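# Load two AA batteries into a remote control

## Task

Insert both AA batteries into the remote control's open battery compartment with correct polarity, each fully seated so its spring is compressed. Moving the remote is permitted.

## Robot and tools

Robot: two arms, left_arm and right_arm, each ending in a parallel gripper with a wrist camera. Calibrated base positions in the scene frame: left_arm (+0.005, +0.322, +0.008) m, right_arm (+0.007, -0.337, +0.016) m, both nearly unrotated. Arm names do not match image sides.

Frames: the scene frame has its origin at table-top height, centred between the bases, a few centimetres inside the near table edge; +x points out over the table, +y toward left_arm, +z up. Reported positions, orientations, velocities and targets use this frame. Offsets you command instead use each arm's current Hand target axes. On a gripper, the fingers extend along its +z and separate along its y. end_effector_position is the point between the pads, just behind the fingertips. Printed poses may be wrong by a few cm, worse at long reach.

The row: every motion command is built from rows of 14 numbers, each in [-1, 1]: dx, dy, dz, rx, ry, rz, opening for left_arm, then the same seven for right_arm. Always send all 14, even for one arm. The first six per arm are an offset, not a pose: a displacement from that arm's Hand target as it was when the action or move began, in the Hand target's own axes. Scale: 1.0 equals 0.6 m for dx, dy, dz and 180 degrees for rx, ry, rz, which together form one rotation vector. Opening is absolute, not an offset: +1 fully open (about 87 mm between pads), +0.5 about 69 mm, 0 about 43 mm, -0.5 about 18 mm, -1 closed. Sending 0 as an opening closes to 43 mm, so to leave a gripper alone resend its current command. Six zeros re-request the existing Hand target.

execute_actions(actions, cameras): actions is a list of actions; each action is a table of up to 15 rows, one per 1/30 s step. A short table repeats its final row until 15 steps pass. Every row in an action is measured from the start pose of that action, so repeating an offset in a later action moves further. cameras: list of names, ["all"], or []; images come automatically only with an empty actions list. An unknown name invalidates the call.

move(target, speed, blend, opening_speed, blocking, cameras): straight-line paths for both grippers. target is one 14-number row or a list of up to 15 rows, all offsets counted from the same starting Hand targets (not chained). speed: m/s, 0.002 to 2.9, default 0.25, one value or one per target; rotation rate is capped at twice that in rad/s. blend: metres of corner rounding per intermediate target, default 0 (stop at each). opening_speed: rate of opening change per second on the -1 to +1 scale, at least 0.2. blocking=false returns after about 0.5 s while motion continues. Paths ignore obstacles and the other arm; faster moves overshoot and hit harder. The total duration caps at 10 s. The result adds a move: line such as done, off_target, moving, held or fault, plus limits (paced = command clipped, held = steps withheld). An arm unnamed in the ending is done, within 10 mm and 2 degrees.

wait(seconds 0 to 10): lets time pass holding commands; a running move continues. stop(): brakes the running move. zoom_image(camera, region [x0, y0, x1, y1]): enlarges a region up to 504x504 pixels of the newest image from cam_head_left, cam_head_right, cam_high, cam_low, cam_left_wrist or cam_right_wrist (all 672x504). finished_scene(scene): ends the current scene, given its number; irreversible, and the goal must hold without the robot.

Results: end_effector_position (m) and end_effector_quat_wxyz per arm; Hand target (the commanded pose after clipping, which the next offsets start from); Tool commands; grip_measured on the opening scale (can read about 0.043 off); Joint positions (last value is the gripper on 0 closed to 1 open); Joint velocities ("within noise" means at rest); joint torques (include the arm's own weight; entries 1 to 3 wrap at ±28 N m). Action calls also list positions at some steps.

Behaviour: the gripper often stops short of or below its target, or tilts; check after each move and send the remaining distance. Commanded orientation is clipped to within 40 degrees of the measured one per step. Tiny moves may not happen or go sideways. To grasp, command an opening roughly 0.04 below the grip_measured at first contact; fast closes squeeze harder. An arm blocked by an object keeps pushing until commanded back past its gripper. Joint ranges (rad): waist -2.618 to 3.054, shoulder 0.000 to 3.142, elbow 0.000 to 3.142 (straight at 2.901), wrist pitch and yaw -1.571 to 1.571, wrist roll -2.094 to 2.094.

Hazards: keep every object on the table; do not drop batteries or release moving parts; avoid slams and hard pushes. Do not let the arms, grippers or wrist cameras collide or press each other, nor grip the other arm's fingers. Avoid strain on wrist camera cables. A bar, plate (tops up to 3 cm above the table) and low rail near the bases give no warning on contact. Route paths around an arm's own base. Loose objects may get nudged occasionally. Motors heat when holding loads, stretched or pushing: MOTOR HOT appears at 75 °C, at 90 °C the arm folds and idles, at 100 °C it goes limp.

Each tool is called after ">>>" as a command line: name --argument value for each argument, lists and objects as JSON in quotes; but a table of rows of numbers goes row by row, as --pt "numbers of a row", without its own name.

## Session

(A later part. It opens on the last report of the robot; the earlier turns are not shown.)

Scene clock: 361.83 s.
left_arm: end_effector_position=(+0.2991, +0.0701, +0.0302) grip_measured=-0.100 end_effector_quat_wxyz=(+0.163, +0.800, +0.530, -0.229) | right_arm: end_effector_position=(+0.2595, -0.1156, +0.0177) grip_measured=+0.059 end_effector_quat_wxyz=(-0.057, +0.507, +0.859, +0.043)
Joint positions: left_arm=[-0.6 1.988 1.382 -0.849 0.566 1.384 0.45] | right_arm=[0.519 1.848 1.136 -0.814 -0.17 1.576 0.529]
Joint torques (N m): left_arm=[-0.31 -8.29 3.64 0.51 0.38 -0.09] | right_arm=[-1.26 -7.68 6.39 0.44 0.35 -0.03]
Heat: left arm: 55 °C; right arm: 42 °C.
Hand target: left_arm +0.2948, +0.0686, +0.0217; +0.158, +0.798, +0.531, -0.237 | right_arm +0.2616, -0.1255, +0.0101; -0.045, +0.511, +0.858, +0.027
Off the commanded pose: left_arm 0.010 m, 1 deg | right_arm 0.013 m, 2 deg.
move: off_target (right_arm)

>>> move --target '[0.0008, -0.0009, 0.0007, 0, 0, 0, -0.1, 0, 0, 0, 0, 0, 0, 0.02]' --speed 0.05

Scene clock: 362.83 s.
left_arm: end_effector_position=(+0.2975, +0.0711, +0.0282) grip_measured=-0.100 end_effector_quat_wxyz=(+0.161, +0.800, +0.530, -0.230) | right_arm: end_effector_position=(+0.2595, -0.1156, +0.0177) grip_measured=+0.059 end_effector_quat_wxyz=(-0.057, +0.507, +0.859, +0.043)
Joint positions: left_arm=[-0.6 1.988 1.374 -0.846 0.566 1.384 0.45] | right_arm=[0.519 1.848 1.136 -0.814 -0.17 1.576 0.529]
Joint torques (N m): left_arm=[-0.25 -8.34 4.25 0.59 0.35 -0.1] | right_arm=[-1.25 -7.71 6.39 0.44 0.35 -0.04]
Heat: left arm: 55 °C; right arm: 42 °C.
Hand target: left_arm +0.2943, +0.0690, +0.0210; +0.158, +0.798, +0.531, -0.237 | right_arm +0.2616, -0.1255, +0.0101; -0.045, +0.511, +0.858, +0.027
Off the commanded pose: left_arm 0.008 m, 1 deg | right_arm 0.013 m, 2 deg.
move: off_target (right_arm)

>>> move --pt "-0.0507 0.0018 -0.0764 0 0 0 -0.1 0 0 0 0 0 0 0.02" --pt "-0.0009 0.0018 0 0 0 0 -0.1 0 0 0 0 0 0 0.02" --speed 0.12

Scene clock: 366.00 s.
left_arm: end_effector_position=(+0.2986, +0.0704, +0.0296) grip_measured=-0.100 end_effector_quat_wxyz=(+0.162, +0.800, +0.530, -0.229) | right_arm: end_effector_position=(+0.2595, -0.1156, +0.0177) grip_measured=+0.059 end_effector_quat_wxyz=(-0.057, +0.507, +0.859, +0.043)
Joint positions: left_arm=[-0.6 1.988 1.38 -0.849 0.566 1.384 0.45] | right_arm=[0.519 1.848 1.136 -0.814 -0.17 1.576 0.529]
Joint torques (N m): left_arm=[-0.51 -8.03 4.14 0.54 0.32 -0.07] | right_arm=[-1.26 -7.72 6.42 0.44 0.34 -0.03]
Heat: left arm: 55 °C; right arm: 42 °C.
Hand target: left_arm +0.2951, +0.0682, +0.0213; +0.158, +0.798, +0.531, -0.237 | right_arm +0.2616, -0.1255, +0.0101; -0.045, +0.511, +0.858, +0.027
Off the commanded pose: left_arm 0.009 m, 1 deg | right_arm 0.013 m, 2 deg.
move: off_target (right_arm)

>>> move --target '[0, 0, 0, 0, 0, 0, -0.64, 0, 0, 0, 0, 0, 0, 0.02]' --speed 0.05 --opening_speed 0.4

Scene clock: 367.97 s.
left_arm: end_effector_position=(+0.2986, +0.0704, +0.0296) grip_measured=-0.601 end_effector_quat_wxyz=(+0.163, +0.800, +0.530, -0.229) | right_arm: end_effector_position=(+0.2595, -0.1156, +0.0177) grip_measured=+0.059 end_effector_quat_wxyz=(-0.057, +0.507, +0.859, +0.043)
Joint positions: left_arm=[-0.6 1.988 1.38 -0.849 0.566 1.384 0.2] | right_arm=[0.519 1.848 1.136 -0.814 -0.17 1.576 0.529]
Joint torques (N m): left_arm=[-0.73 -8.14 4.07 0.48 0.39 -0.13] | right_arm=[-1.26 -7.72 6.42 0.44 0.35 -0.03]
Heat: left arm: 55 °C; right arm: 42 °C.
Hand target: left_arm +0.2951, +0.0682, +0.0213; +0.158, +0.798, +0.531, -0.237 | right_arm +0.2616, -0.1255, +0.0101; -0.045, +0.511, +0.858, +0.027
Off the commanded pose: left_arm 0.009 m, 1 deg | right_arm 0.013 m, 2 deg.
move: off_target (right_arm)

>>> move --pt "0 0 0 0 0 0 -0.3 0 0 0 0 0 0 0.02" --pt "-0.0501 0 -0.0768 0 0 0 -0.3 0 0 0 0 0 0 0.02" --pt "0.0009 0 0.0014 0 0 0 -0.66 0 0 0 0 0 0 0.02" --speed 0.12 --opening_speed 0.5

Scene clock: 374.10 s.
left_arm: end_effector_position=(+0.2989, +0.0702, +0.0292) grip_measured=-0.599 end_effector_quat_wxyz=(+0.163, +0.800, +0.530, -0.229) | right_arm: end_effector_position=(+0.2595, -0.1156, +0.0177) grip_measured=+0.059 end_effector_quat_wxyz=(-0.057, +0.507, +0.859, +0.043)
Joint positions: left_arm=[-0.6 1.988 1.378 -0.845 0.566 1.384 0.201] | right_arm=[0.519 1.848 1.136 -0.814 -0.17 1.576 0.529]
Joint torques (N m): left_arm=[-0.55 -7.97 4.16 0.55 0.34 -0.15] | right_arm=[-1.26 -7.69 6.39 0.44 0.35 -0.03]
Heat: left arm: 55 °C; right arm: 42 °C.
Hand target: left_arm +0.2952, +0.0681, +0.0204; +0.158, +0.798, +0.531, -0.237 | right_arm +0.2616, -0.1255, +0.0101; -0.045, +0.511, +0.858, +0.027
Off the commanded pose: left_arm 0.010 m, 1 deg | right_arm 0.013 m, 2 deg.
move: off_target (right_arm)

>>> move --target '[-0.0725, 0, -0.1111, 0, 0, 0, -0.67, 0, 0, 0, 0, 0, 0, 0.02]' --speed 0.08 --cameras '["cam_left_wrist"]'

Scene clock: 377.60 s.
left_arm: end_effector_position=(+0.2916, +0.0743, +0.0776) grip_measured=-0.599 end_effector_quat_wxyz=(+0.132, +0.796, +0.539, -0.243) | right_arm: end_effector_position=(+0.2595, -0.1156, +0.0177) grip_measured=+0.059 end_effector_quat_wxyz=(-0.057, +0.507, +0.859, +0.043)
Joint positions: left_arm=[-0.6 1.972 1.558 -1.113 0.566 1.384 0.201] | right_arm=[0.519 1.848 1.136 -0.814 -0.17 1.576 0.529]
Joint torques (N m): left_arm=[-0.38 -13.34 7.71 0.05 0.35 -0.12] | right_arm=[-1.25 -7.71 6.41 0.44 0.35 -0.03]
Heat: left arm: 56 °C; right arm: 42 °C.
Hand target: left_arm +0.2951, +0.0681, +0.0999; +0.158, +0.798, +0.531, -0.237 | right_arm +0.2616, -0.1255, +0.0101; -0.045, +0.511, +0.858, +0.027
Off the commanded pose: left_arm 0.023 m, 3 deg | right_arm 0.013 m, 2 deg.
move: off_target (left_arm, right_arm)
camera_calibration:
cam_left_wrist: T_world_to_cam=[[-0.925613, 0.376164, 0.0417264, 0.239079], [0.370114, 0.876616, 0.307505, -0.173452], [0.0790943, 0.300074, -0.950631, 0.174483], [0, 0, 0, 1]] pos_world=[0.271691, 0.0097597, 0.20923]
Images, in order (width x height): cam_left_wrist 672x504.

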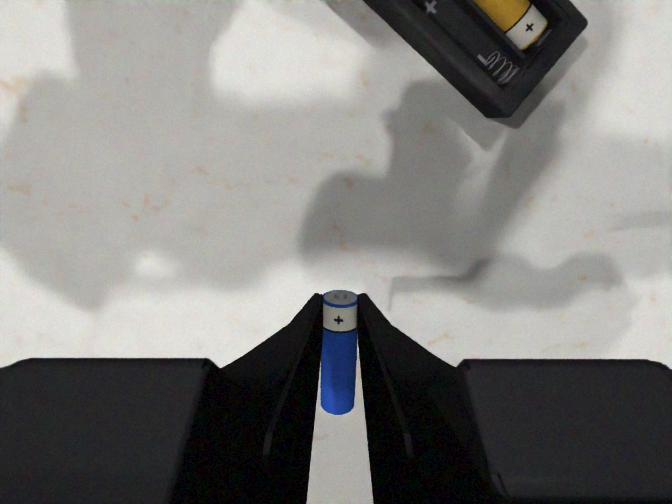

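>>> move --target '[-0.1752, -0.0634, 0.0941, -0.1988, -0.1080, -0.2094, -0.67, 0, 0, 0, 0, 0, 0, 0.02]' --speed 0.15 --cameras '["cam_left_wrist"]'

Scene clock: 383.17 s.
left_arm: end_effector_position=(+0.2130, -0.0254, +0.0977) grip_measured=-0.599 end_effector_quat_wxyz=(+0.371, +0.461, +0.775, -0.225) | right_arm: end_effector_position=(+0.2595, -0.1156, +0.0177) grip_measured=+0.059 end_effector_quat_wxyz=(-0.057, +0.507, +0.859, +0.043)
Joint positions: left_arm=[-1.051 1.511 0.868 -0.032 0.066 0.033 0.201] | right_arm=[0.519 1.848 1.136 -0.814 -0.17 1.576 0.529]
Joint torques (N m): left_arm=[-0.59 -9.24 4.88 2 -0.12 -0.14] | right_arm=[-1.26 -7.69 6.41 0.44 0.35 -0.03]
Heat: left arm: 57 °C; right arm: 42 °C.
Hand target: left_arm +0.2141, -0.0268, +0.1099; +0.391, +0.452, +0.768, -0.230 | right_arm +0.2616, -0.1255, +0.0101; -0.045, +0.511, +0.858, +0.027
Off the commanded pose: left_arm 0.012 m, 3 deg | right_arm 0.013 m, 2 deg.
move: off_target (left_arm, right_arm)
camera_calibration:
cam_left_wrist: T_world_to_cam=[[-0.87454, -0.484953, 0.000395902, 0.174249], [-0.484806, 0.874254, -0.0253563, 0.151439], [0.0119505, -0.0223671, -0.999678, 0.240591], [0, 0, 0, 1]] pos_world=[0.222931, -0.042512, 0.244284]
Images, in order (width x height): cam_left_wrist 672x504.

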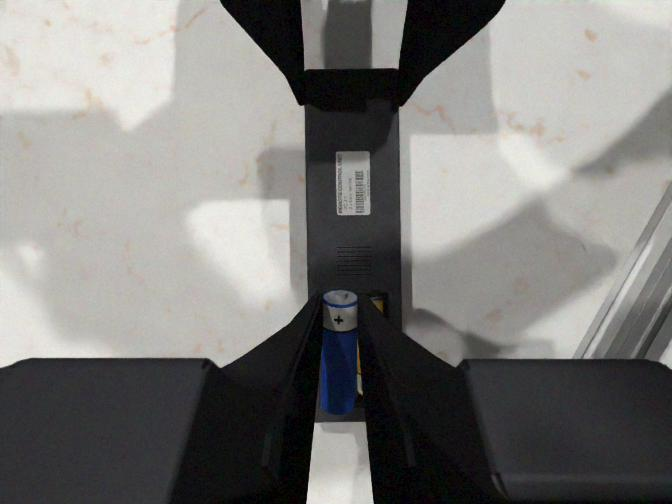

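>>> move --target '[0.0769, 0, 0.0498, -0.0063, 0, -0.0046, -0.67, 0, 0, 0, 0, 0, 0, 0.02]' --speed 0.1 --cameras '["cam_left_wrist"]'

Scene clock: 387.07 s.
left_arm: end_effector_position=(+0.2127, -0.0240, +0.0604) grip_measured=-0.599 end_effector_quat_wxyz=(+0.392, +0.446, +0.771, -0.229) | right_arm: end_effector_position=(+0.2595, -0.1156, +0.0177) grip_measured=+0.059 end_effector_quat_wxyz=(-0.057, +0.506, +0.859, +0.043)
Joint positions: left_arm=[-1.061 1.57 0.719 0.222 0.036 0.012 0.201] | right_arm=[0.519 1.848 1.136 -0.814 -0.17 1.576 0.529]
Joint torques (N m): left_arm=[-0.5 -5.18 4.67 2 -0.23 -0.11] | right_arm=[-1.26 -7.71 6.41 0.44 0.35 -0.03]
Heat: left arm: 57 °C; right arm: 42 °C.
Hand target: left_arm +0.2127, -0.0242, +0.0551; +0.394, +0.443, +0.773, -0.226 | right_arm +0.2616, -0.1255, +0.0101; -0.046, +0.511, +0.858, +0.027
Off the commanded pose: left_arm 0.005 m, 1 deg | right_arm 0.013 m, 2 deg.
move: off_target (right_arm)
camera_calibration:
cam_left_wrist: T_world_to_cam=[[-0.861734, -0.507351, -0.00294491, 0.17166], [-0.505897, 0.859675, -0.0708976, 0.156091], [0.0385017, -0.0596051, -0.997479, 0.196629], [0, 0, 0, 1]] pos_world=[0.219321, -0.035375, 0.207706]
Images, in order (width x height): cam_left_wrist 672x504.

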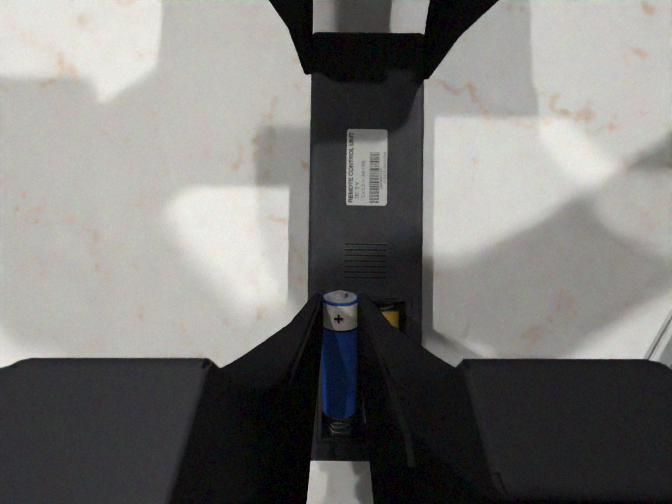

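>>> zoom_image --camera "cam_left_wrist" --region '[270, 270, 450, 470]'

Scaled by 2.520 from the camera's 672x504 image, which has a finer 960x720 frame.

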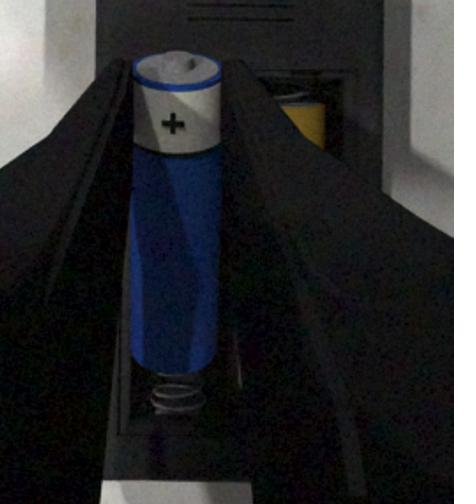

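>>> move --pt "-0.0594 -0.0060 -0.0371 0.0045 0 0.0033 -0.67 0 0 0 0 0 0 0.02" --pt "0.0013 -0.0060 0.0070 0.0045 0 0.0033 -0.67 0 0 0 0 0 0 0.02" --speed 0.1 --cameras '["cam_left_wrist"]'

>>> zoom_image --camera "cam_left_wrist" --region '[270, 270, 450, 470]'

Scene clock: 394.50 s.
left_arm: end_effector_position=(+0.2126, -0.0276, +0.0568) grip_measured=-0.599 end_effector_quat_wxyz=(+0.391, +0.448, +0.770, -0.230) | right_arm: end_effector_position=(+0.2595, -0.1156, +0.0177) grip_measured=+0.059 end_effector_quat_wxyz=(-0.057, +0.506, +0.859, +0.043)
Joint positions: left_arm=[-1.066 1.591 0.724 0.237 0.036 0.012 0.201] | right_arm=[0.519 1.848 1.136 -0.814 -0.17 1.576 0.529]
Joint torques (N m): left_arm=[-0.65 -5.75 4.53 2 -0.11 -0.05] | right_arm=[-1.26 -7.69 6.42 0.44 0.34 -0.03]
Heat: left arm: 55 °C; right arm: 42 °C.
Hand target: left_arm +0.2110, -0.0286, +0.0520; +0.392, +0.450, +0.769, -0.229 | right_arm +0.2616, -0.1255, +0.0101; -0.046, +0.511, +0.858, +0.027
Off the commanded pose: left_arm 0.005 m, 0 deg | right_arm 0.013 m, 2 deg.
move: off_target (right_arm)
camera_calibration:
cam_left_wrist: T_world_to_cam=[[-0.864212, -0.503119, -0.00294763, 0.170383], [-0.50172, 0.862217, -0.069705, 0.157909], [0.0376114, -0.058761, -0.997563, 0.193064], [0, 0, 0, 1]] pos_world=[0.219212, -0.0390847, 0.204103]
Images, in order (width x height): cam_left_wrist 672x504.

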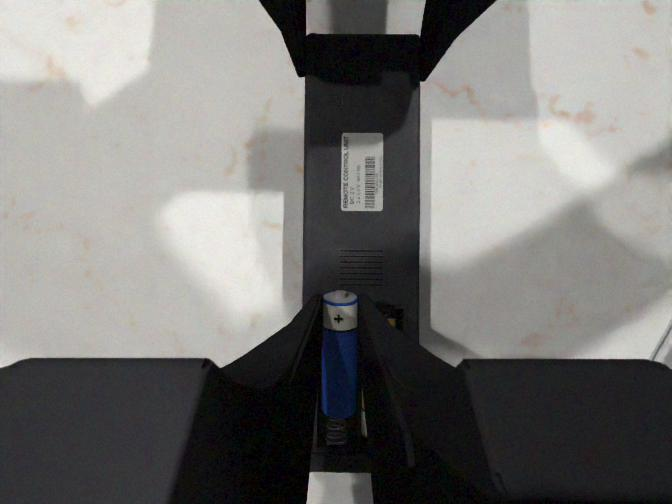

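Scaled by 2.520 from the camera's 672x504 image, which has a finer 960x720 frame.

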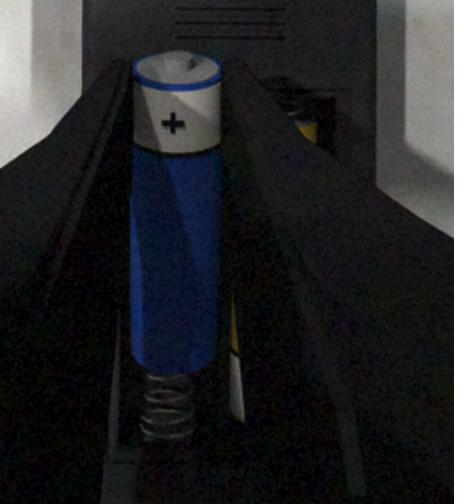

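>>> move --target '[-0.0076, 0, -0.0179, 0, 0, 0, -0.68, -0.0050, 0, -0.0005, 0, 0, 0, 0.02]' --speed 0.06

Scene clock: 398.03 s.
left_arm: end_effector_position=(+0.2115, -0.0258, +0.0548) grip_measured=-0.599 end_effector_quat_wxyz=(+0.386, +0.449, +0.773, -0.227) | right_arm: end_effector_position=(+0.2611, -0.1178, +0.0178) grip_measured=+0.059 end_effector_quat_wxyz=(-0.056, +0.508, +0.859, +0.044)
Joint positions: left_arm=[-1.066 1.591 0.724 0.226 0.036 0.012 0.201] | right_arm=[0.511 1.848 1.136 -0.814 -0.17 1.57 0.529]
Joint torques (N m): left_arm=[-0.44 -9.69 4.29 1.67 -0.09 -0.03] | right_arm=[-1.39 -7.65 6.43 0.43 0.34 -0.07]
Heat: left arm: 55 °C; right arm: 42 °C.
Hand target: left_arm +0.2081, -0.0234, +0.0621; +0.392, +0.450, +0.769, -0.229 | right_arm +0.2631, -0.1282, +0.0101; -0.046, +0.511, +0.858, +0.027
Off the commanded pose: left_arm 0.008 m, 1 deg | right_arm 0.013 m, 2 deg.
move: off_target (right_arm)

>>> move --target '[-0.0002, 0, -0.0167, 0, 0, 0, -0.68, -0.0066, 0.0001, -0.0007, 0, 0, 0, 0.02]' --speed 0.06 --cameras '["cam_left_wrist"]'

>>> zoom_image --camera "cam_left_wrist" --region '[270, 270, 450, 470]'

Scene clock: 399.53 s.
left_arm: end_effector_position=(+0.2093, -0.0224, +0.0666) grip_measured=-0.599 end_effector_quat_wxyz=(+0.395, +0.447, +0.768, -0.232) | right_arm: end_effector_position=(+0.2627, -0.1205, +0.0179) grip_measured=+0.059 end_effector_quat_wxyz=(-0.055, +0.506, +0.859, +0.045)
Joint positions: left_arm=[-1.066 1.539 0.711 0.21 0.036 0.012 0.2] | right_arm=[0.501 1.848 1.136 -0.814 -0.17 1.557 0.529]
Joint torques (N m): left_arm=[-0.53 -8.9 4.3 1.51 -0.11 -0.05] | right_arm=[-1.63 -7.57 6.53 0.42 0.34 -0.07]
Heat: left arm: 55 °C; right arm: 42 °C.
Hand target: left_arm +0.2041, -0.0163, +0.0679; +0.392, +0.450, +0.769, -0.229 | right_arm +0.2650, -0.1316, +0.0101; -0.046, +0.511, +0.858, +0.027
Off the commanded pose: left_arm 0.008 m, 1 deg | right_arm 0.014 m, 2 deg.
move: off_target (right_arm)
camera_calibration:
cam_left_wrist: T_world_to_cam=[[-0.864266, -0.503024, -0.00324396, 0.170266], [-0.501158, 0.86158, -0.0807503, 0.153046], [0.0434143, -0.068164, -0.996729, 0.20178], [0, 0, 0, 1]] pos_world=[0.215096, -0.0324593, 0.214031]
Images, in order (width x height): cam_left_wrist 672x504.

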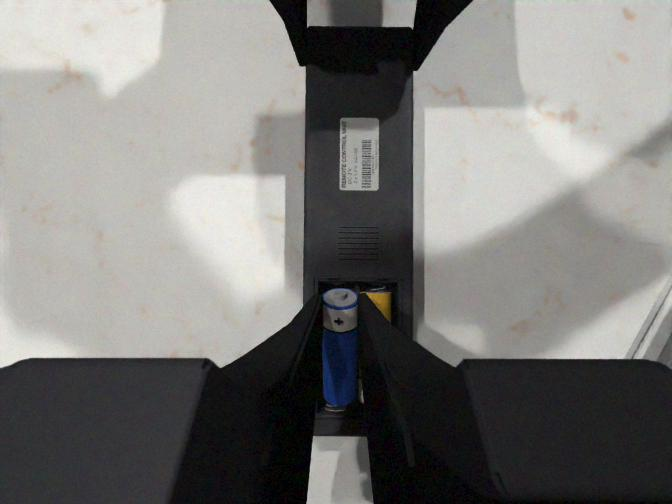

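Scaled by 2.520 from the camera's 672x504 image, which has a finer 960x720 frame.

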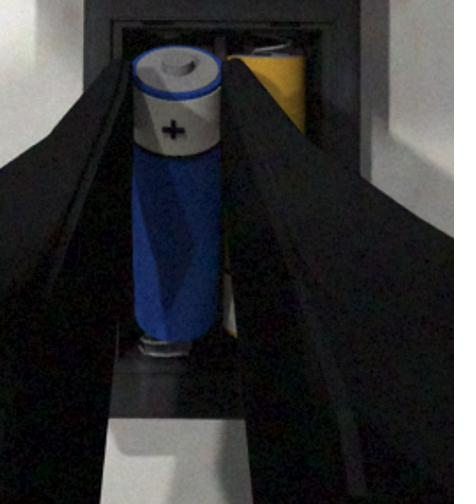

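>>> zoom_image --camera "cam_left_wrist" --region '[310, 360, 380, 430]'

Scaled by 7.200 from the camera's 672x504 image, which has a finer 960x720 frame.

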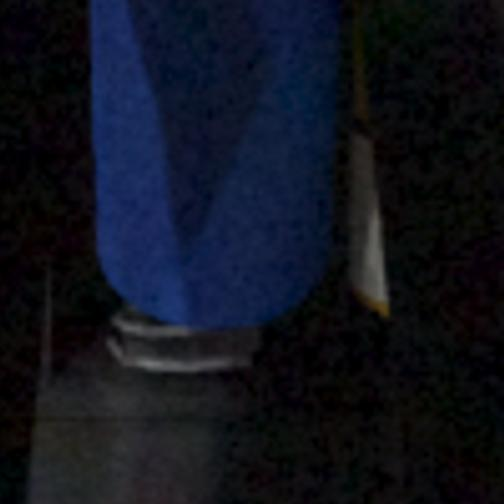

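>>> move --pt "-0.0646 0.0094 -0.0060 0.0033 0.0444 0.0025 -0.68 0 0 0 0 0 0 0.02" --pt "0.0028 0.0094 0.0430 0.0033 0.0444 0.0025 -0.68 0 0 0 0 0 0 0.02" --speed 0.1 --cameras '["cam_left_wrist"]'

>>> zoom_image --camera "cam_left_wrist" --region '[270, 270, 450, 470]'

Scene clock: 408.93 s.
left_arm: end_effector_position=(+0.2183, -0.0309, +0.0576) grip_measured=-0.600 end_effector_quat_wxyz=(+0.338, +0.467, +0.793, -0.197) | right_arm: end_effector_position=(+0.2635, -0.1216, +0.0179) grip_measured=+0.059 end_effector_quat_wxyz=(-0.055, +0.507, +0.859, +0.045)
Joint positions: left_arm=[-1.06 1.654 0.902 -0.015 0.039 0.032 0.2] | right_arm=[0.497 1.848 1.136 -0.814 -0.17 1.556 0.529]
Joint torques (N m): left_arm=[0.24 -6.06 4.63 1.86 0.04 0.09] | right_arm=[-1.31 -7.56 6.53 0.42 0.33 -0.05]
Heat: left arm: 54 °C; right arm: 42 °C.
Hand target: left_arm +0.2188, -0.0309, +0.0514; +0.336, +0.470, +0.792, -0.200 | right_arm +0.2651, -0.1317, +0.0101; -0.045, +0.511, +0.858, +0.027
Off the commanded pose: left_arm 0.006 m, 1 deg | right_arm 0.013 m, 2 deg.
move: off_target (right_arm)
camera_calibration:
cam_left_wrist: T_world_to_cam=[[-0.868142, -0.49617, -0.012052, 0.17525], [-0.495779, 0.865818, 0.067544, 0.1546], [-0.0230785, 0.0646129, -0.997644, 0.210549], [0, 0, 0, 1]] pos_world=[0.233648, -0.0605059, 0.201722]
Images, in order (width x height): cam_left_wrist 672x504.

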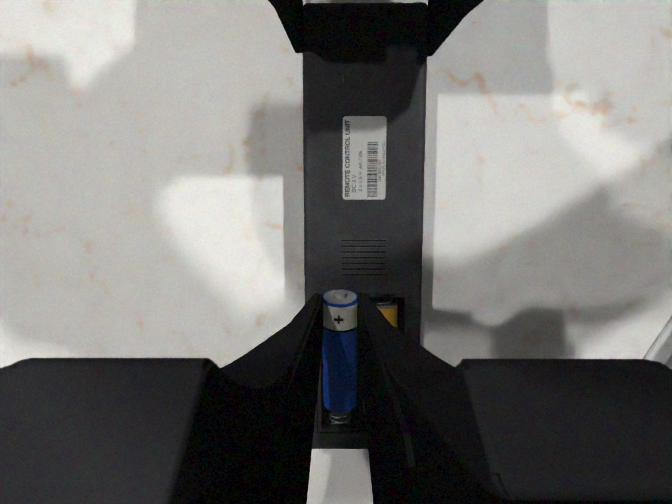

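Scaled by 2.520 from the camera's 672x504 image, which has a finer 960x720 frame.

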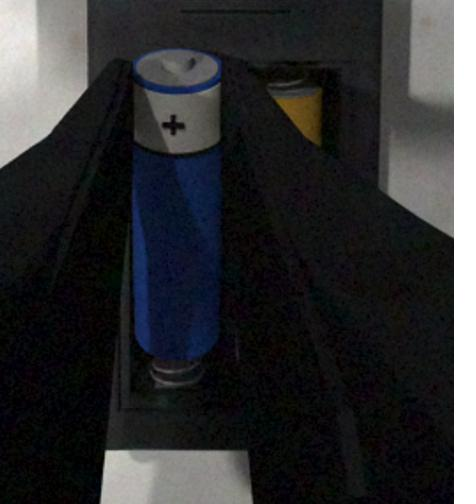

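>>> move --target '[0.0189, -0.0001, -0.0003, 0, 0, 0, -0.68, -0.0033, 0, -0.0004, 0, 0, 0, 0.02]' --speed 0.05

Scene clock: 413.93 s.
left_arm: end_effector_position=(+0.2182, -0.0308, +0.0525) grip_measured=-0.600 end_effector_quat_wxyz=(+0.348, +0.465, +0.789, -0.202) | right_arm: end_effector_position=(+0.2643, -0.1239, +0.0178) grip_measured=+0.059 end_effector_quat_wxyz=(-0.055, +0.509, +0.858, +0.043)
Joint positions: left_arm=[-1.06 1.654 0.86 0.052 0.039 0.032 0.2] | right_arm=[0.49 1.848 1.136 -0.817 -0.169 1.553 0.529]
Joint torques (N m): left_arm=[0.53 -7.05 3.93 1.65 0.1 0] | right_arm=[-1.22 -7.51 6.57 0.43 0.32 -0.08]
Heat: left arm: 54 °C; right arm: 42 °C.
Hand target: left_arm +0.2149, -0.0239, +0.0434; +0.336, +0.470, +0.792, -0.200 | right_arm +0.2660, -0.1335, +0.0101; -0.045, +0.511, +0.858, +0.027
Off the commanded pose: left_arm 0.012 m, 2 deg | right_arm 0.012 m, 2 deg.
move: off_target (left_arm, right_arm)

>>> move --target '[0, 0, 0, 0, 0, 0, -0.68, -0.0100, 0.0001, -0.0011, 0, 0, 0, 0.02]' --speed 0.05 --cameras '["cam_left_wrist"]'

>>> zoom_image --camera "cam_left_wrist" --region '[270, 270, 450, 470]'

Scene clock: 415.73 s.
left_arm: end_effector_position=(+0.2190, -0.0327, +0.0542) grip_measured=-0.600 end_effector_quat_wxyz=(+0.352, +0.464, +0.786, -0.205) | right_arm: end_effector_position=(+0.2661, -0.1272, +0.0179) grip_measured=+0.059 end_effector_quat_wxyz=(-0.054, +0.506, +0.859, +0.044)
Joint positions: left_arm=[-1.06 1.654 0.86 0.062 0.042 0.032 0.2] | right_arm=[0.479 1.848 1.136 -0.817 -0.169 1.535 0.529]
Joint torques (N m): left_arm=[0.51 -6.94 3.74 1.58 0.08 0] | right_arm=[-1.92 -7.38 6.74 0.41 0.32 -0.09]
Heat: left arm: 53 °C; right arm: 42 °C.
Hand target: left_arm +0.2149, -0.0239, +0.0434; +0.336, +0.470, +0.792, -0.200 | right_arm +0.2690, -0.1387, +0.0101; -0.045, +0.511, +0.858, +0.027
Off the commanded pose: left_arm 0.014 m, 2 deg | right_arm 0.014 m, 2 deg.
move: off_target (left_arm, right_arm)
camera_calibration:
cam_left_wrist: T_world_to_cam=[[-0.869034, -0.494615, -0.0116491, 0.175072], [-0.494721, 0.868473, 0.031728, 0.158531], [-0.00557619, 0.0333358, -0.999429, 0.202432], [0, 0, 0, 1]] pos_world=[0.231701, -0.0578348, 0.199326]
Images, in order (width x height): cam_left_wrist 672x504.

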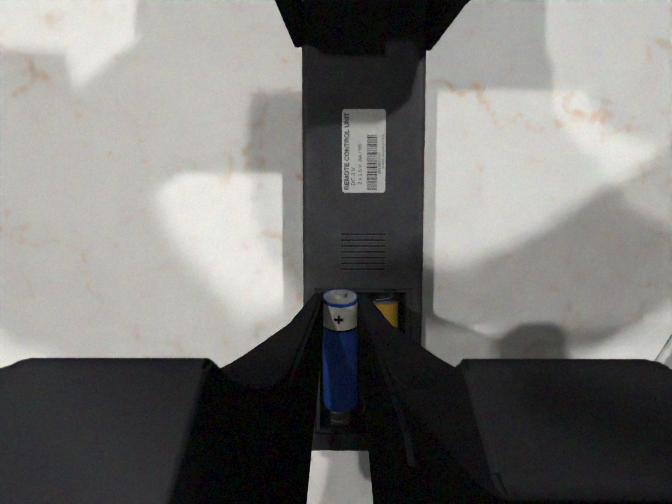

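Scaled by 2.520 from the camera's 672x504 image, which has a finer 960x720 frame.

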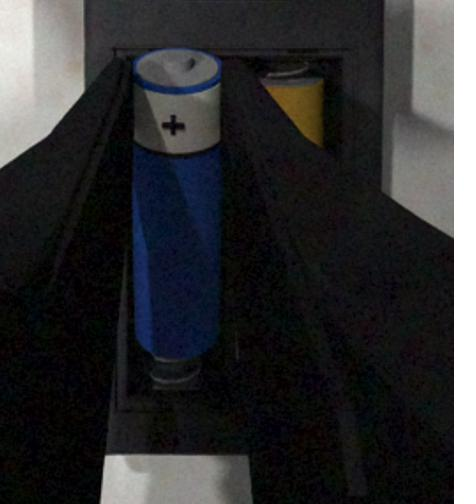

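>>> move --target '[0.0165, -0.0001, -0.0027, 0, 0, 0, -0.68, -0.0083, 0.0001, -0.0009, 0, 0, 0, 0.02]' --speed 0.05

Scene clock: 418.27 s.
left_arm: end_effector_position=(+0.2196, -0.0342, +0.0518) grip_measured=-0.600 end_effector_quat_wxyz=(+0.366, +0.461, +0.780, -0.213) | right_arm: end_effector_position=(+0.2677, -0.1297, +0.0183) grip_measured=+0.059 end_effector_quat_wxyz=(-0.056, +0.505, +0.860, +0.046)
Joint positions: left_arm=[-1.06 1.654 0.823 0.134 0.043 0.032 0.2] | right_arm=[0.468 1.848 1.136 -0.817 -0.174 1.522 0.529]
Joint torques (N m): left_arm=[0.49 -7.8 3.11 1.13 0.07 0.09] | right_arm=[-2.29 -7.24 6.91 0.38 0.36 -0.12]
Heat: left arm: 53 °C; right arm: 42 °C.
Hand target: left_arm +0.2110, -0.0169, +0.0375; +0.336, +0.470, +0.792, -0.200 | right_arm +0.2713, -0.1430, +0.0102; -0.046, +0.511, +0.858, +0.027
Off the commanded pose: left_arm 0.024 m, 4 deg | right_arm 0.016 m, 3 deg.
move: off_target (left_arm, right_arm)

>>> move --target '[0.0165, -0.0001, 0.0012, 0, 0.0167, 0, -0.68, -0.0083, 0.0001, -0.0009, 0, 0, 0, 0.02]' --speed 0.05 --cameras '["cam_left_wrist"]'

>>> zoom_image --camera "cam_left_wrist" --region '[270, 270, 450, 470]'

Scene clock: 420.43 s.
left_arm: end_effector_position=(+0.2192, -0.0336, +0.0512) grip_measured=-0.600 end_effector_quat_wxyz=(+0.364, +0.462, +0.780, -0.212) | right_arm: end_effector_position=(+0.2683, -0.1313, +0.0180) grip_measured=+0.059 end_effector_quat_wxyz=(-0.061, +0.504, +0.860, +0.049)
Joint positions: left_arm=[-1.06 1.654 0.823 0.131 0.043 0.032 0.2] | right_arm=[0.456 1.852 1.136 -0.817 -0.186 1.508 0.529]
Joint torques (N m): left_arm=[0.81 -6.84 4.59 0.63 0 0.08] | right_arm=[-2.7 -7.42 7.13 0.36 0.49 -0.13]
Heat: left arm: 53 °C; right arm: 42 °C.
Hand target: left_arm +0.2079, -0.0114, +0.0298; +0.315, +0.475, +0.800, -0.187 | right_arm +0.2738, -0.1475, +0.0101; -0.045, +0.511, +0.858, +0.027
Off the commanded pose: left_arm 0.033 m, 7 deg | right_arm 0.019 m, 3 deg.
move: off_target (left_arm, right_arm)
camera_calibration:
cam_left_wrist: T_world_to_cam=[[-0.869788, -0.49328, -0.0120047, 0.175054], [-0.493324, 0.869845, 0.000838701, 0.160861], [0.0100285, 0.00665171, -0.999928, 0.195261], [0, 0, 0, 1]] pos_world=[0.229658, -0.0548717, 0.197214]
Images, in order (width x height): cam_left_wrist 672x504.

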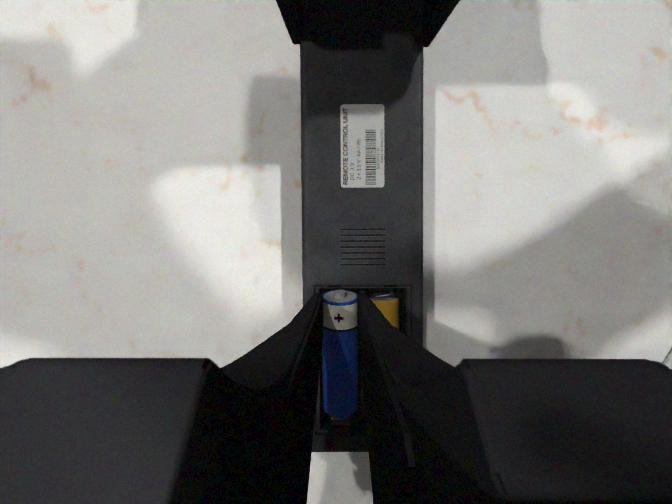

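Scaled by 2.520 from the camera's 672x504 image, which has a finer 960x720 frame.

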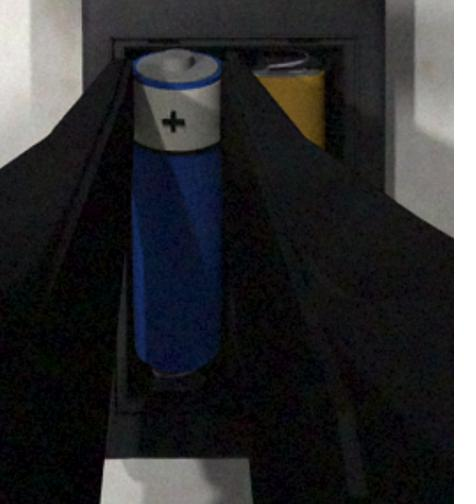

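>>> move --target '[0.0220, 0, 0.0028, 0, 0.0222, 0, -0.68, -0.0050, 0, -0.0005, 0, 0, 0, 0.02]' --speed 0.05

Scene clock: 423.33 s.
left_arm: end_effector_position=(+0.2179, -0.0318, +0.0507) grip_measured=-0.600 end_effector_quat_wxyz=(+0.355, +0.464, +0.784, -0.208) | right_arm: end_effector_position=(+0.2681, -0.1310, +0.0188) grip_measured=+0.059 end_effector_quat_wxyz=(-0.065, +0.503, +0.860, +0.052)
Joint positions: left_arm=[-1.06 1.654 0.838 0.094 0.044 0.034 0.2] | right_arm=[0.452 1.852 1.136 -0.817 -0.196 1.501 0.529]
Joint torques (N m): left_arm=[0.36 -5.41 5.18 0.21 -0.01 0.09] | right_arm=[-3.19 -7.35 7.23 0.34 0.59 -0.15]
Heat: left arm: 53 °C; right arm: 42 °C.
Hand target: left_arm +0.2038, -0.0038, +0.0196; +0.287, +0.481, +0.811, -0.170 | right_arm +0.2752, -0.1501, +0.0101; -0.045, +0.511, +0.858, +0.027
Off the commanded pose: left_arm 0.044 m, 10 deg | right_arm 0.022 m, 4 deg.
move: off_target (left_arm, right_arm)

>>> move --target '[0.0105, 0, 0.0130, 0, 0, 0, -0.68, 0, 0, 0, 0, 0, 0, 0.02]' --speed 0.05 --cameras '["cam_left_wrist"]'

>>> zoom_image --camera "cam_left_wrist" --region '[270, 270, 450, 470]'

Scene clock: 425.10 s.
left_arm: end_effector_position=(+0.2183, -0.0325, +0.0455) grip_measured=-0.600 end_effector_quat_wxyz=(+0.352, +0.465, +0.785, -0.207) | right_arm: end_effector_position=(+0.2678, -0.1310, +0.0182) grip_measured=+0.059 end_effector_quat_wxyz=(-0.066, +0.503, +0.860, +0.052)
Joint positions: left_arm=[-1.06 1.672 0.838 0.105 0.045 0.034 0.2] | right_arm=[0.452 1.854 1.136 -0.817 -0.198 1.5 0.529]
Joint torques (N m): left_arm=[0.4 -4.96 3.62 0.51 -0.09 0.14] | right_arm=[-3.11 -7.57 7.21 0.34 0.61 -0.14]
Heat: left arm: 52 °C; right arm: 42 °C.
Hand target: left_arm +0.2038, -0.0038, +0.0095; +0.287, +0.481, +0.811, -0.170 | right_arm +0.2752, -0.1501, +0.0101; -0.046, +0.511, +0.858, +0.027
Off the commanded pose: left_arm 0.048 m, 9 deg | right_arm 0.022 m, 4 deg.
move: off_target (left_arm, right_arm)
camera_calibration:
cam_left_wrist: T_world_to_cam=[[-0.870897, -0.491344, -0.010933, 0.174998], [-0.491441, 0.870418, 0.029275, 0.157788], [-0.0048678, 0.0308684, -0.999512, 0.193634], [0, 0, 0, 1]] pos_world=[0.230891, -0.0573344, 0.190833]
Images, in order (width x height): cam_left_wrist 672x504.

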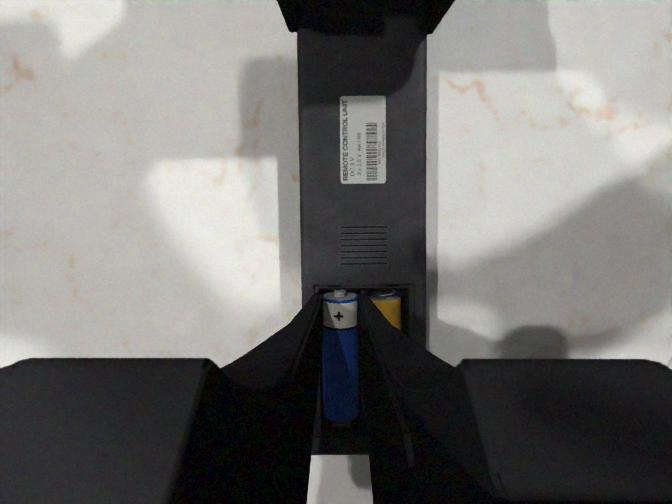

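Scaled by 2.520 from the camera's 672x504 image, which has a finer 960x720 frame.

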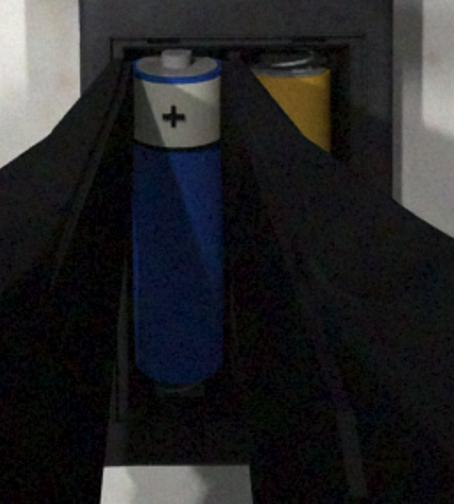

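>>> move --target '[0, 0, 0, 0, 0, 0, -0.68, 0.0200, -0.0002, 0.0022, 0, 0, 0, 0.02]' --speed 0.03

Scene clock: 428.97 s.
left_arm: end_effector_position=(+0.2181, -0.0324, +0.0454) grip_measured=-0.600 end_effector_quat_wxyz=(+0.352, +0.466, +0.785, -0.207) | right_arm: end_effector_position=(+0.2671, -0.1299, +0.0175) grip_measured=+0.059 end_effector_quat_wxyz=(-0.063, +0.504, +0.860, +0.049)
Joint positions: left_arm=[-1.06 1.672 0.838 0.104 0.045 0.034 0.2] | right_arm=[0.46 1.854 1.136 -0.817 -0.189 1.511 0.529]
Joint torques (N m): left_arm=[0.35 -4.63 3.51 0.53 -0.03 0.08] | right_arm=[-0.43 -7.91 6.75 0.4 0.53 0.1]
Heat: left arm: 52 °C; right arm: 42 °C.
Hand target: left_arm +0.2038, -0.0038, +0.0095; +0.287, +0.481, +0.811, -0.170 | right_arm +0.2694, -0.1396, +0.0101; -0.045, +0.511, +0.858, +0.027
Off the commanded pose: left_arm 0.048 m, 9 deg | right_arm 0.012 m, 3 deg.
move: off_target (left_arm, right_arm)

>>> move --target '[0, 0, 0, 0, 0, 0, -0.68, 0.0133, -0.0001, 0.0015, 0, 0, 0, 0.02]' --speed 0.03 --cameras '["cam_left_wrist"]'

>>> zoom_image --camera "cam_left_wrist" --region '[270, 270, 450, 470]'

Scene clock: 430.00 s.
left_arm: end_effector_position=(+0.2180, -0.0320, +0.0451) grip_measured=-0.600 end_effector_quat_wxyz=(+0.351, +0.466, +0.785, -0.206) | right_arm: end_effector_position=(+0.2651, -0.1276, +0.0168) grip_measured=+0.059 end_effector_quat_wxyz=(-0.060, +0.504, +0.860, +0.044)
Joint positions: left_arm=[-1.06 1.672 0.838 0.102 0.045 0.036 0.2] | right_arm=[0.474 1.854 1.136 -0.818 -0.179 1.525 0.529]
Joint torques (N m): left_arm=[0.47 -5.08 3.71 0.54 -0.06 0.03] | right_arm=[0.64 -8.08 6.49 0.46 0.44 0.21]
Heat: left arm: 52 °C; right arm: 42 °C.
Hand target: left_arm +0.2038, -0.0038, +0.0095; +0.287, +0.481, +0.811, -0.170 | right_arm +0.2654, -0.1325, +0.0100; -0.045, +0.511, +0.858, +0.027
Off the commanded pose: left_arm 0.048 m, 9 deg | right_arm 0.008 m, 3 deg.
move: off_target (left_arm, right_arm)
camera_calibration:
cam_left_wrist: T_world_to_cam=[[-0.871683, -0.489925, -0.0119419, 0.175264], [-0.49004, 0.871098, 0.0323858, 0.156839], [-0.00546411, 0.0340822, -0.999404, 0.193326], [0, 0, 0, 1]] pos_world=[0.230688, -0.0573446, 0.190224]
Images, in order (width x height): cam_left_wrist 672x504.

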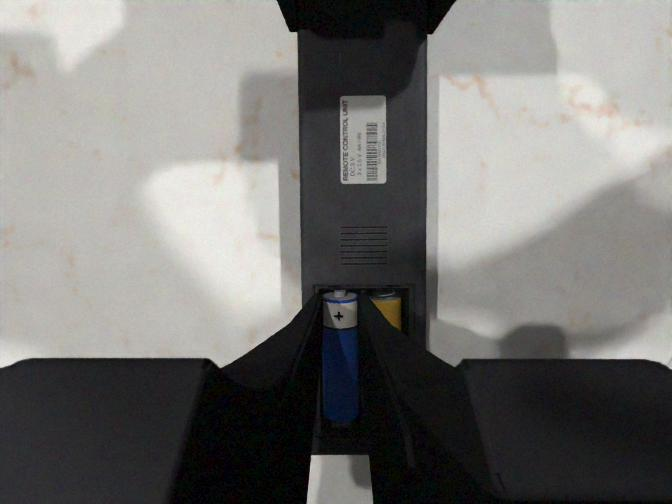

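Scaled by 2.520 from the camera's 672x504 image, which has a finer 960x720 frame.

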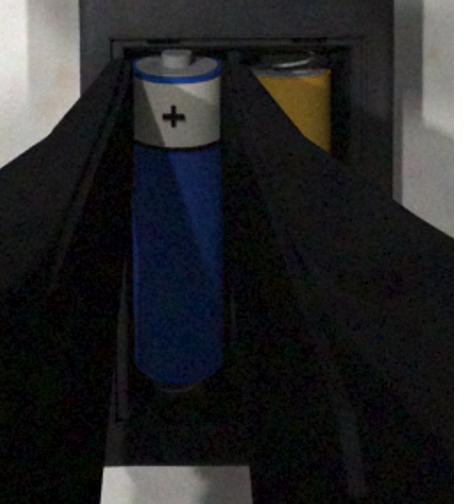

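>>> zoom_image --camera "cam_left_wrist" --region '[305, 275, 375, 345]'

Scaled by 7.200 from the camera's 672x504 image, which has a finer 960x720 frame.

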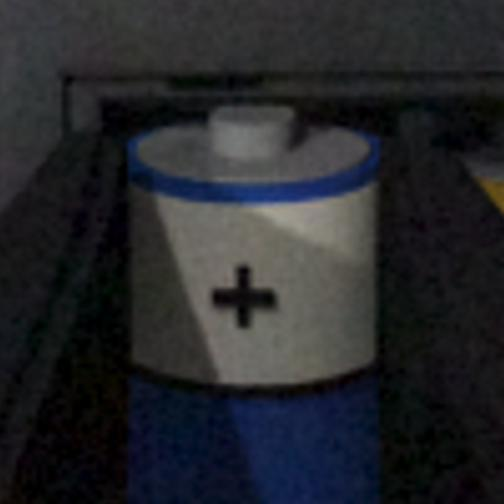

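>>> move --target '[-0.0084, 0, -0.0104, 0, 0, 0, -0.68, 0.0100, -0.0001, 0.0011, 0, 0, 0, 0.02]' --speed 0.03

Scene clock: 435.60 s.
left_arm: end_effector_position=(+0.2176, -0.0313, +0.0444) grip_measured=-0.600 end_effector_quat_wxyz=(+0.350, +0.467, +0.786, -0.205) | right_arm: end_effector_position=(+0.2643, -0.1270, +0.0164) grip_measured=+0.059 end_effector_quat_wxyz=(-0.056, +0.506, +0.860, +0.040)
Joint positions: left_arm=[-1.06 1.672 0.838 0.098 0.045 0.037 0.2] | right_arm=[0.483 1.853 1.136 -0.82 -0.167 1.536 0.529]
Joint torques (N m): left_arm=[0.47 -6.19 5 0.28 -0.02 0.03] | right_arm=[1.58 -8.05 6.37 0.49 0.31 0.28]
Heat: left arm: 51 °C; right arm: 42 °C.
Hand target: left_arm +0.2038, -0.0038, +0.0175; +0.287, +0.481, +0.811, -0.170 | right_arm +0.2625, -0.1272, +0.0100; -0.046, +0.511, +0.858, +0.027
Off the commanded pose: left_arm 0.041 m, 9 deg | right_arm 0.007 m, 2 deg.
move: off_target (left_arm)

>>> wait --seconds 0.1 --cameras '["cam_left_wrist", "cam_low"]'

>>> zoom_image --camera "cam_left_wrist" --region '[305, 275, 375, 345]'

Scene clock: 441.90 s.
left_arm: end_effector_position=(+0.2176, -0.0313, +0.0444) grip_measured=-0.600 end_effector_quat_wxyz=(+0.350, +0.467, +0.786, -0.205) | right_arm: end_effector_position=(+0.2643, -0.1270, +0.0164) grip_measured=+0.059 end_effector_quat_wxyz=(-0.056, +0.506, +0.860, +0.040)
Joint positions: left_arm=[-1.06 1.672 0.838 0.098 0.045 0.037 0.2] | right_arm=[0.483 1.853 1.136 -0.82 -0.167 1.536 0.529]
Joint torques (N m): left_arm=[0.4 -6.45 5.09 0.29 0.01 0.05] | right_arm=[1.59 -8.06 6.37 0.5 0.31 0.28]
Heat: left arm: 50 °C; right arm: 43 °C.
Hand target: left_arm +0.2038, -0.0038, +0.0175; +0.287, +0.481, +0.811, -0.170 | right_arm +0.2625, -0.1272, +0.0100; -0.046, +0.511, +0.858, +0.027
Tool commands: left_gripper/opening=-0.68 right_gripper/opening=+0.02
Off the commanded pose: left_arm 0.041 m, 9 deg | right_arm 0.007 m, 2 deg.
wait: 0.10 s; at rest from the start
camera_calibration:
cam_left_wrist: T_world_to_cam=[[-0.872168, -0.489037, -0.0128752, 0.175514], [-0.489162, 0.871426, 0.036565, 0.155624], [-0.00666186, 0.0381889, -0.999248, 0.193088], [0, 0, 0, 1]] pos_world=[0.230489, -0.0571559, 0.189513]
Images, in order (width x height): cam_low 672x504, cam_left_wrist 672x504.

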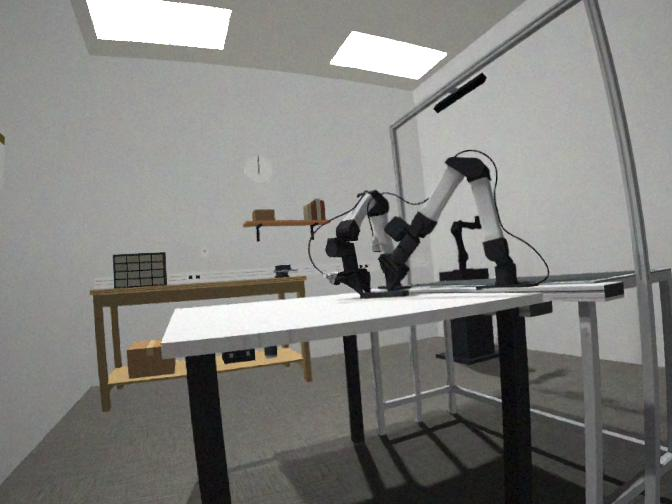

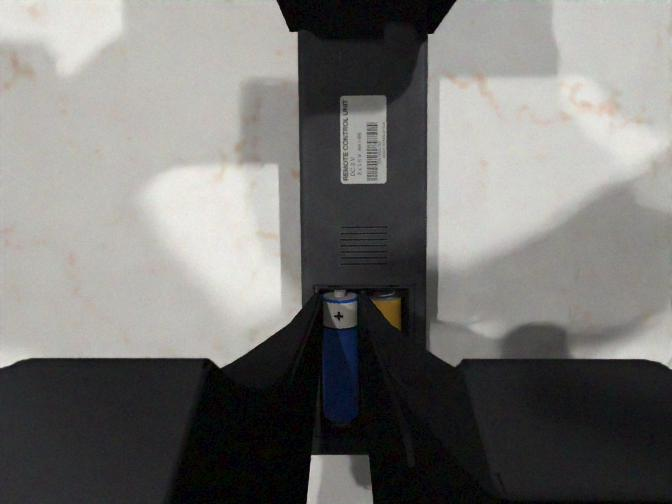

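Scaled by 7.200 from the camera's 672x504 image, which has a finer 960x720 frame.

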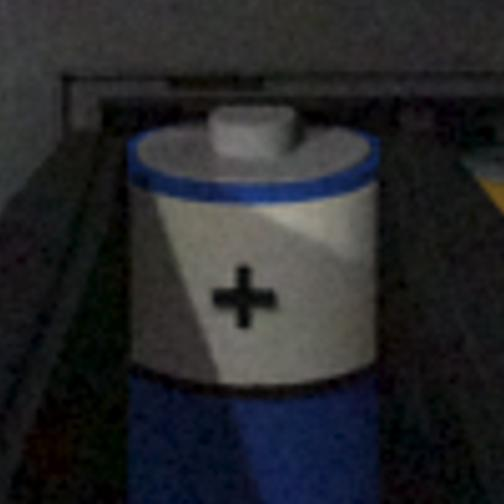

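>>> move --target '[-0.0234, 0.0001, -0.0038, 0, -0.0239, 0, -0.68, 0, 0, 0, 0, 0, 0, 0.02]' --speed 0.03

Scene clock: 446.00 s.
left_arm: end_effector_position=(+0.2180, -0.0318, +0.0450) grip_measured=-0.600 end_effector_quat_wxyz=(+0.351, +0.467, +0.785, -0.205) | right_arm: end_effector_position=(+0.2643, -0.1270, +0.0164) grip_measured=+0.059 end_effector_quat_wxyz=(-0.056, +0.506, +0.860, +0.040)
Joint positions: left_arm=[-1.06 1.671 0.838 0.101 0.045 0.037 0.2] | right_arm=[0.483 1.853 1.136 -0.82 -0.167 1.536 0.529]
Joint torques (N m): left_arm=[0.58 -7.87 3.03 1 0.07 -0.01] | right_arm=[1.58 -8.05 6.37 0.49 0.31 0.28]
Heat: left arm: 50 °C; right arm: 43 °C.
Hand target: left_arm +0.2084, -0.0121, +0.0281; +0.317, +0.474, +0.799, -0.188 | right_arm +0.2625, -0.1272, +0.0100; -0.046, +0.511, +0.858, +0.027
Off the commanded pose: left_arm 0.028 m, 5 deg | right_arm 0.007 m, 2 deg.
move: off_target (left_arm)

>>> move --target '[-0.0100, 0, 0.0003, 0, -0.0050, 0, -0.68, 0, 0, 0, 0, 0, 0, 0.02]' --speed 0.03

Scene clock: 447.33 s.
left_arm: end_effector_position=(+0.2181, -0.0320, +0.0453) grip_measured=-0.600 end_effector_quat_wxyz=(+0.352, +0.467, +0.785, -0.206) | right_arm: end_effector_position=(+0.2643, -0.1270, +0.0164) grip_measured=+0.059 end_effector_quat_wxyz=(-0.056, +0.506, +0.860, +0.040)
Joint positions: left_arm=[-1.06 1.671 0.838 0.102 0.045 0.037 0.2] | right_arm=[0.483 1.853 1.136 -0.82 -0.167 1.536 0.529]
Joint torques (N m): left_arm=[0.44 -7.64 3.7 1.06 0 -0.04] | right_arm=[1.59 -8.06 6.35 0.5 0.32 0.28]
Heat: left arm: 50 °C; right arm: 43 °C.
Hand target: left_arm +0.2105, -0.0161, +0.0321; +0.323, +0.473, +0.797, -0.192 | right_arm +0.2625, -0.1272, +0.0100; -0.046, +0.511, +0.858, +0.027
Off the commanded pose: left_arm 0.022 m, 4 deg | right_arm 0.007 m, 2 deg.
move: off_target (left_arm)

>>> move --target '[-0.0055, 0, 0.0002, 0, -0.0028, 0, -0.59, 0, 0, 0, 0, 0, 0, 0.02]' --speed 0.03 --opening_speed 0.2 --cameras '["cam_left_wrist"]'

>>> zoom_image --camera "cam_left_wrist" --region '[305, 275, 375, 345]'

Scene clock: 448.43 s.
left_arm: end_effector_position=(+0.2181, -0.0321, +0.0454) grip_measured=-0.589 end_effector_quat_wxyz=(+0.352, +0.467, +0.785, -0.206) | right_arm: end_effector_position=(+0.2643, -0.1270, +0.0164) grip_measured=+0.059 end_effector_quat_wxyz=(-0.056, +0.506, +0.860, +0.040)
Joint positions: left_arm=[-1.06 1.671 0.838 0.102 0.045 0.037 0.205] | right_arm=[0.483 1.853 1.136 -0.82 -0.167 1.536 0.529]
Joint torques (N m): left_arm=[0.51 -7.91 4 1.19 0.05 -0.03] | right_arm=[1.61 -8.05 6.38 0.5 0.32 0.28]
Heat: left arm: 50 °C; right arm: 43 °C.
Hand target: left_arm +0.2117, -0.0182, +0.0344; +0.327, +0.472, +0.795, -0.194 | right_arm +0.2625, -0.1272, +0.0100; -0.046, +0.511, +0.858, +0.027
Off the commanded pose: left_arm 0.019 m, 3 deg | right_arm 0.007 m, 2 deg.
move: off_target (left_arm)
camera_calibration:
cam_left_wrist: T_world_to_cam=[[-0.872182, -0.489006, -0.0130659, 0.175558], [-0.489165, 0.871633, 0.0311866, 0.156832], [-0.00386177, 0.0335918, -0.999428, 0.193336], [0, 0, 0, 1]] pos_world=[0.230582, -0.0573449, 0.190628]
Images, in order (width x height): cam_left_wrist 672x504.

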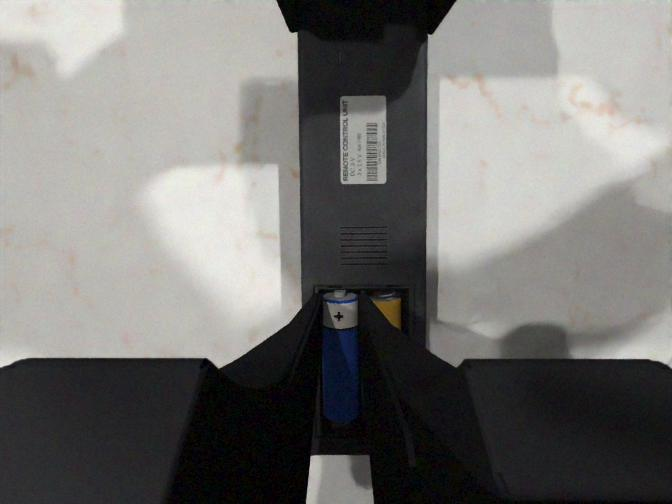

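Scaled by 7.200 from the camera's 672x504 image, which has a finer 960x720 frame.

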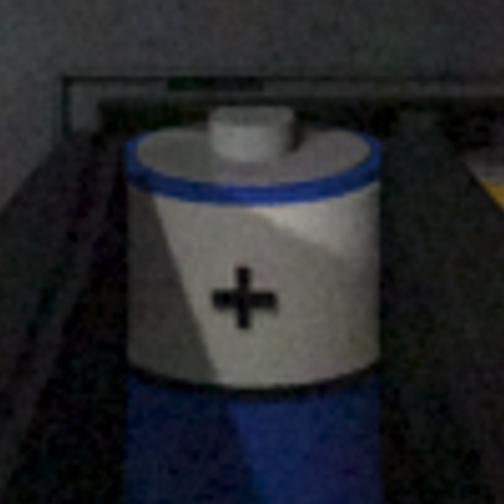

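>>> move --target '[0, 0, 0, 0, 0, 0, -0.5, 0, 0, 0, 0, 0, 0, 0.02]' --speed 0.03 --opening_speed 0.2 --cameras '["cam_left_wrist"]'

>>> zoom_image --camera "cam_left_wrist" --region '[290, 270, 390, 370]'

Scene clock: 450.27 s.
left_arm: end_effector_position=(+0.2170, -0.0328, +0.0454) grip_measured=-0.500 end_effector_quat_wxyz=(+0.350, +0.468, +0.784, -0.209) | right_arm: end_effector_position=(+0.2643, -0.1270, +0.0164) grip_measured=+0.059 end_effector_quat_wxyz=(-0.056, +0.506, +0.860, +0.040)
Joint positions: left_arm=[-1.06 1.671 0.838 0.102 0.053 0.037 0.25] | right_arm=[0.483 1.853 1.136 -0.82 -0.167 1.536 0.529]
Joint torques (N m): left_arm=[0.55 -7.76 4.27 1.15 -0.07 0.01] | right_arm=[1.61 -8.05 6.37 0.5 0.32 0.28]
Heat: left arm: 50 °C; right arm: 43 °C.
Hand target: left_arm +0.2117, -0.0182, +0.0344; +0.327, +0.472, +0.795, -0.194 | right_arm +0.2625, -0.1272, +0.0100; -0.046, +0.511, +0.858, +0.027
Off the commanded pose: left_arm 0.019 m, 3 deg | right_arm 0.007 m, 2 deg.
move: off_target (left_arm)
camera_calibration:
cam_left_wrist: T_world_to_cam=[[-0.874975, -0.484101, -0.00807661, 0.174771], [-0.484103, 0.874461, 0.031008, 0.155784], [-0.00794833, 0.0310412, -0.999487, 0.194147], [0, 0, 0, 1]] pos_world=[0.229879, -0.057647, 0.190628]
Images, in order (width x height): cam_left_wrist 672x504.

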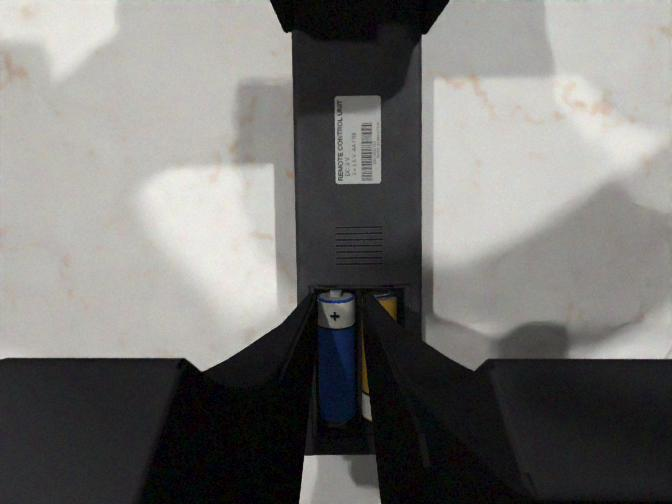

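Scaled by 5.040 from the camera's 672x504 image, which has a finer 960x720 frame.

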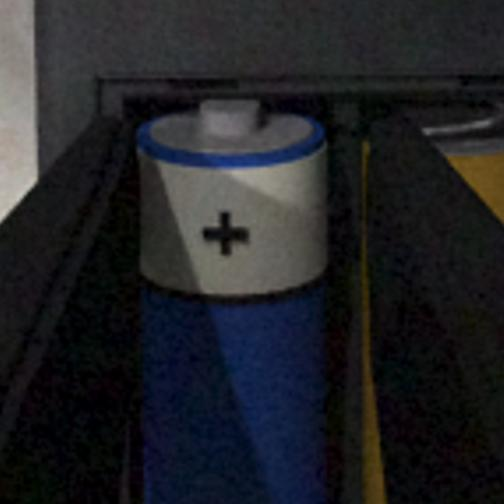

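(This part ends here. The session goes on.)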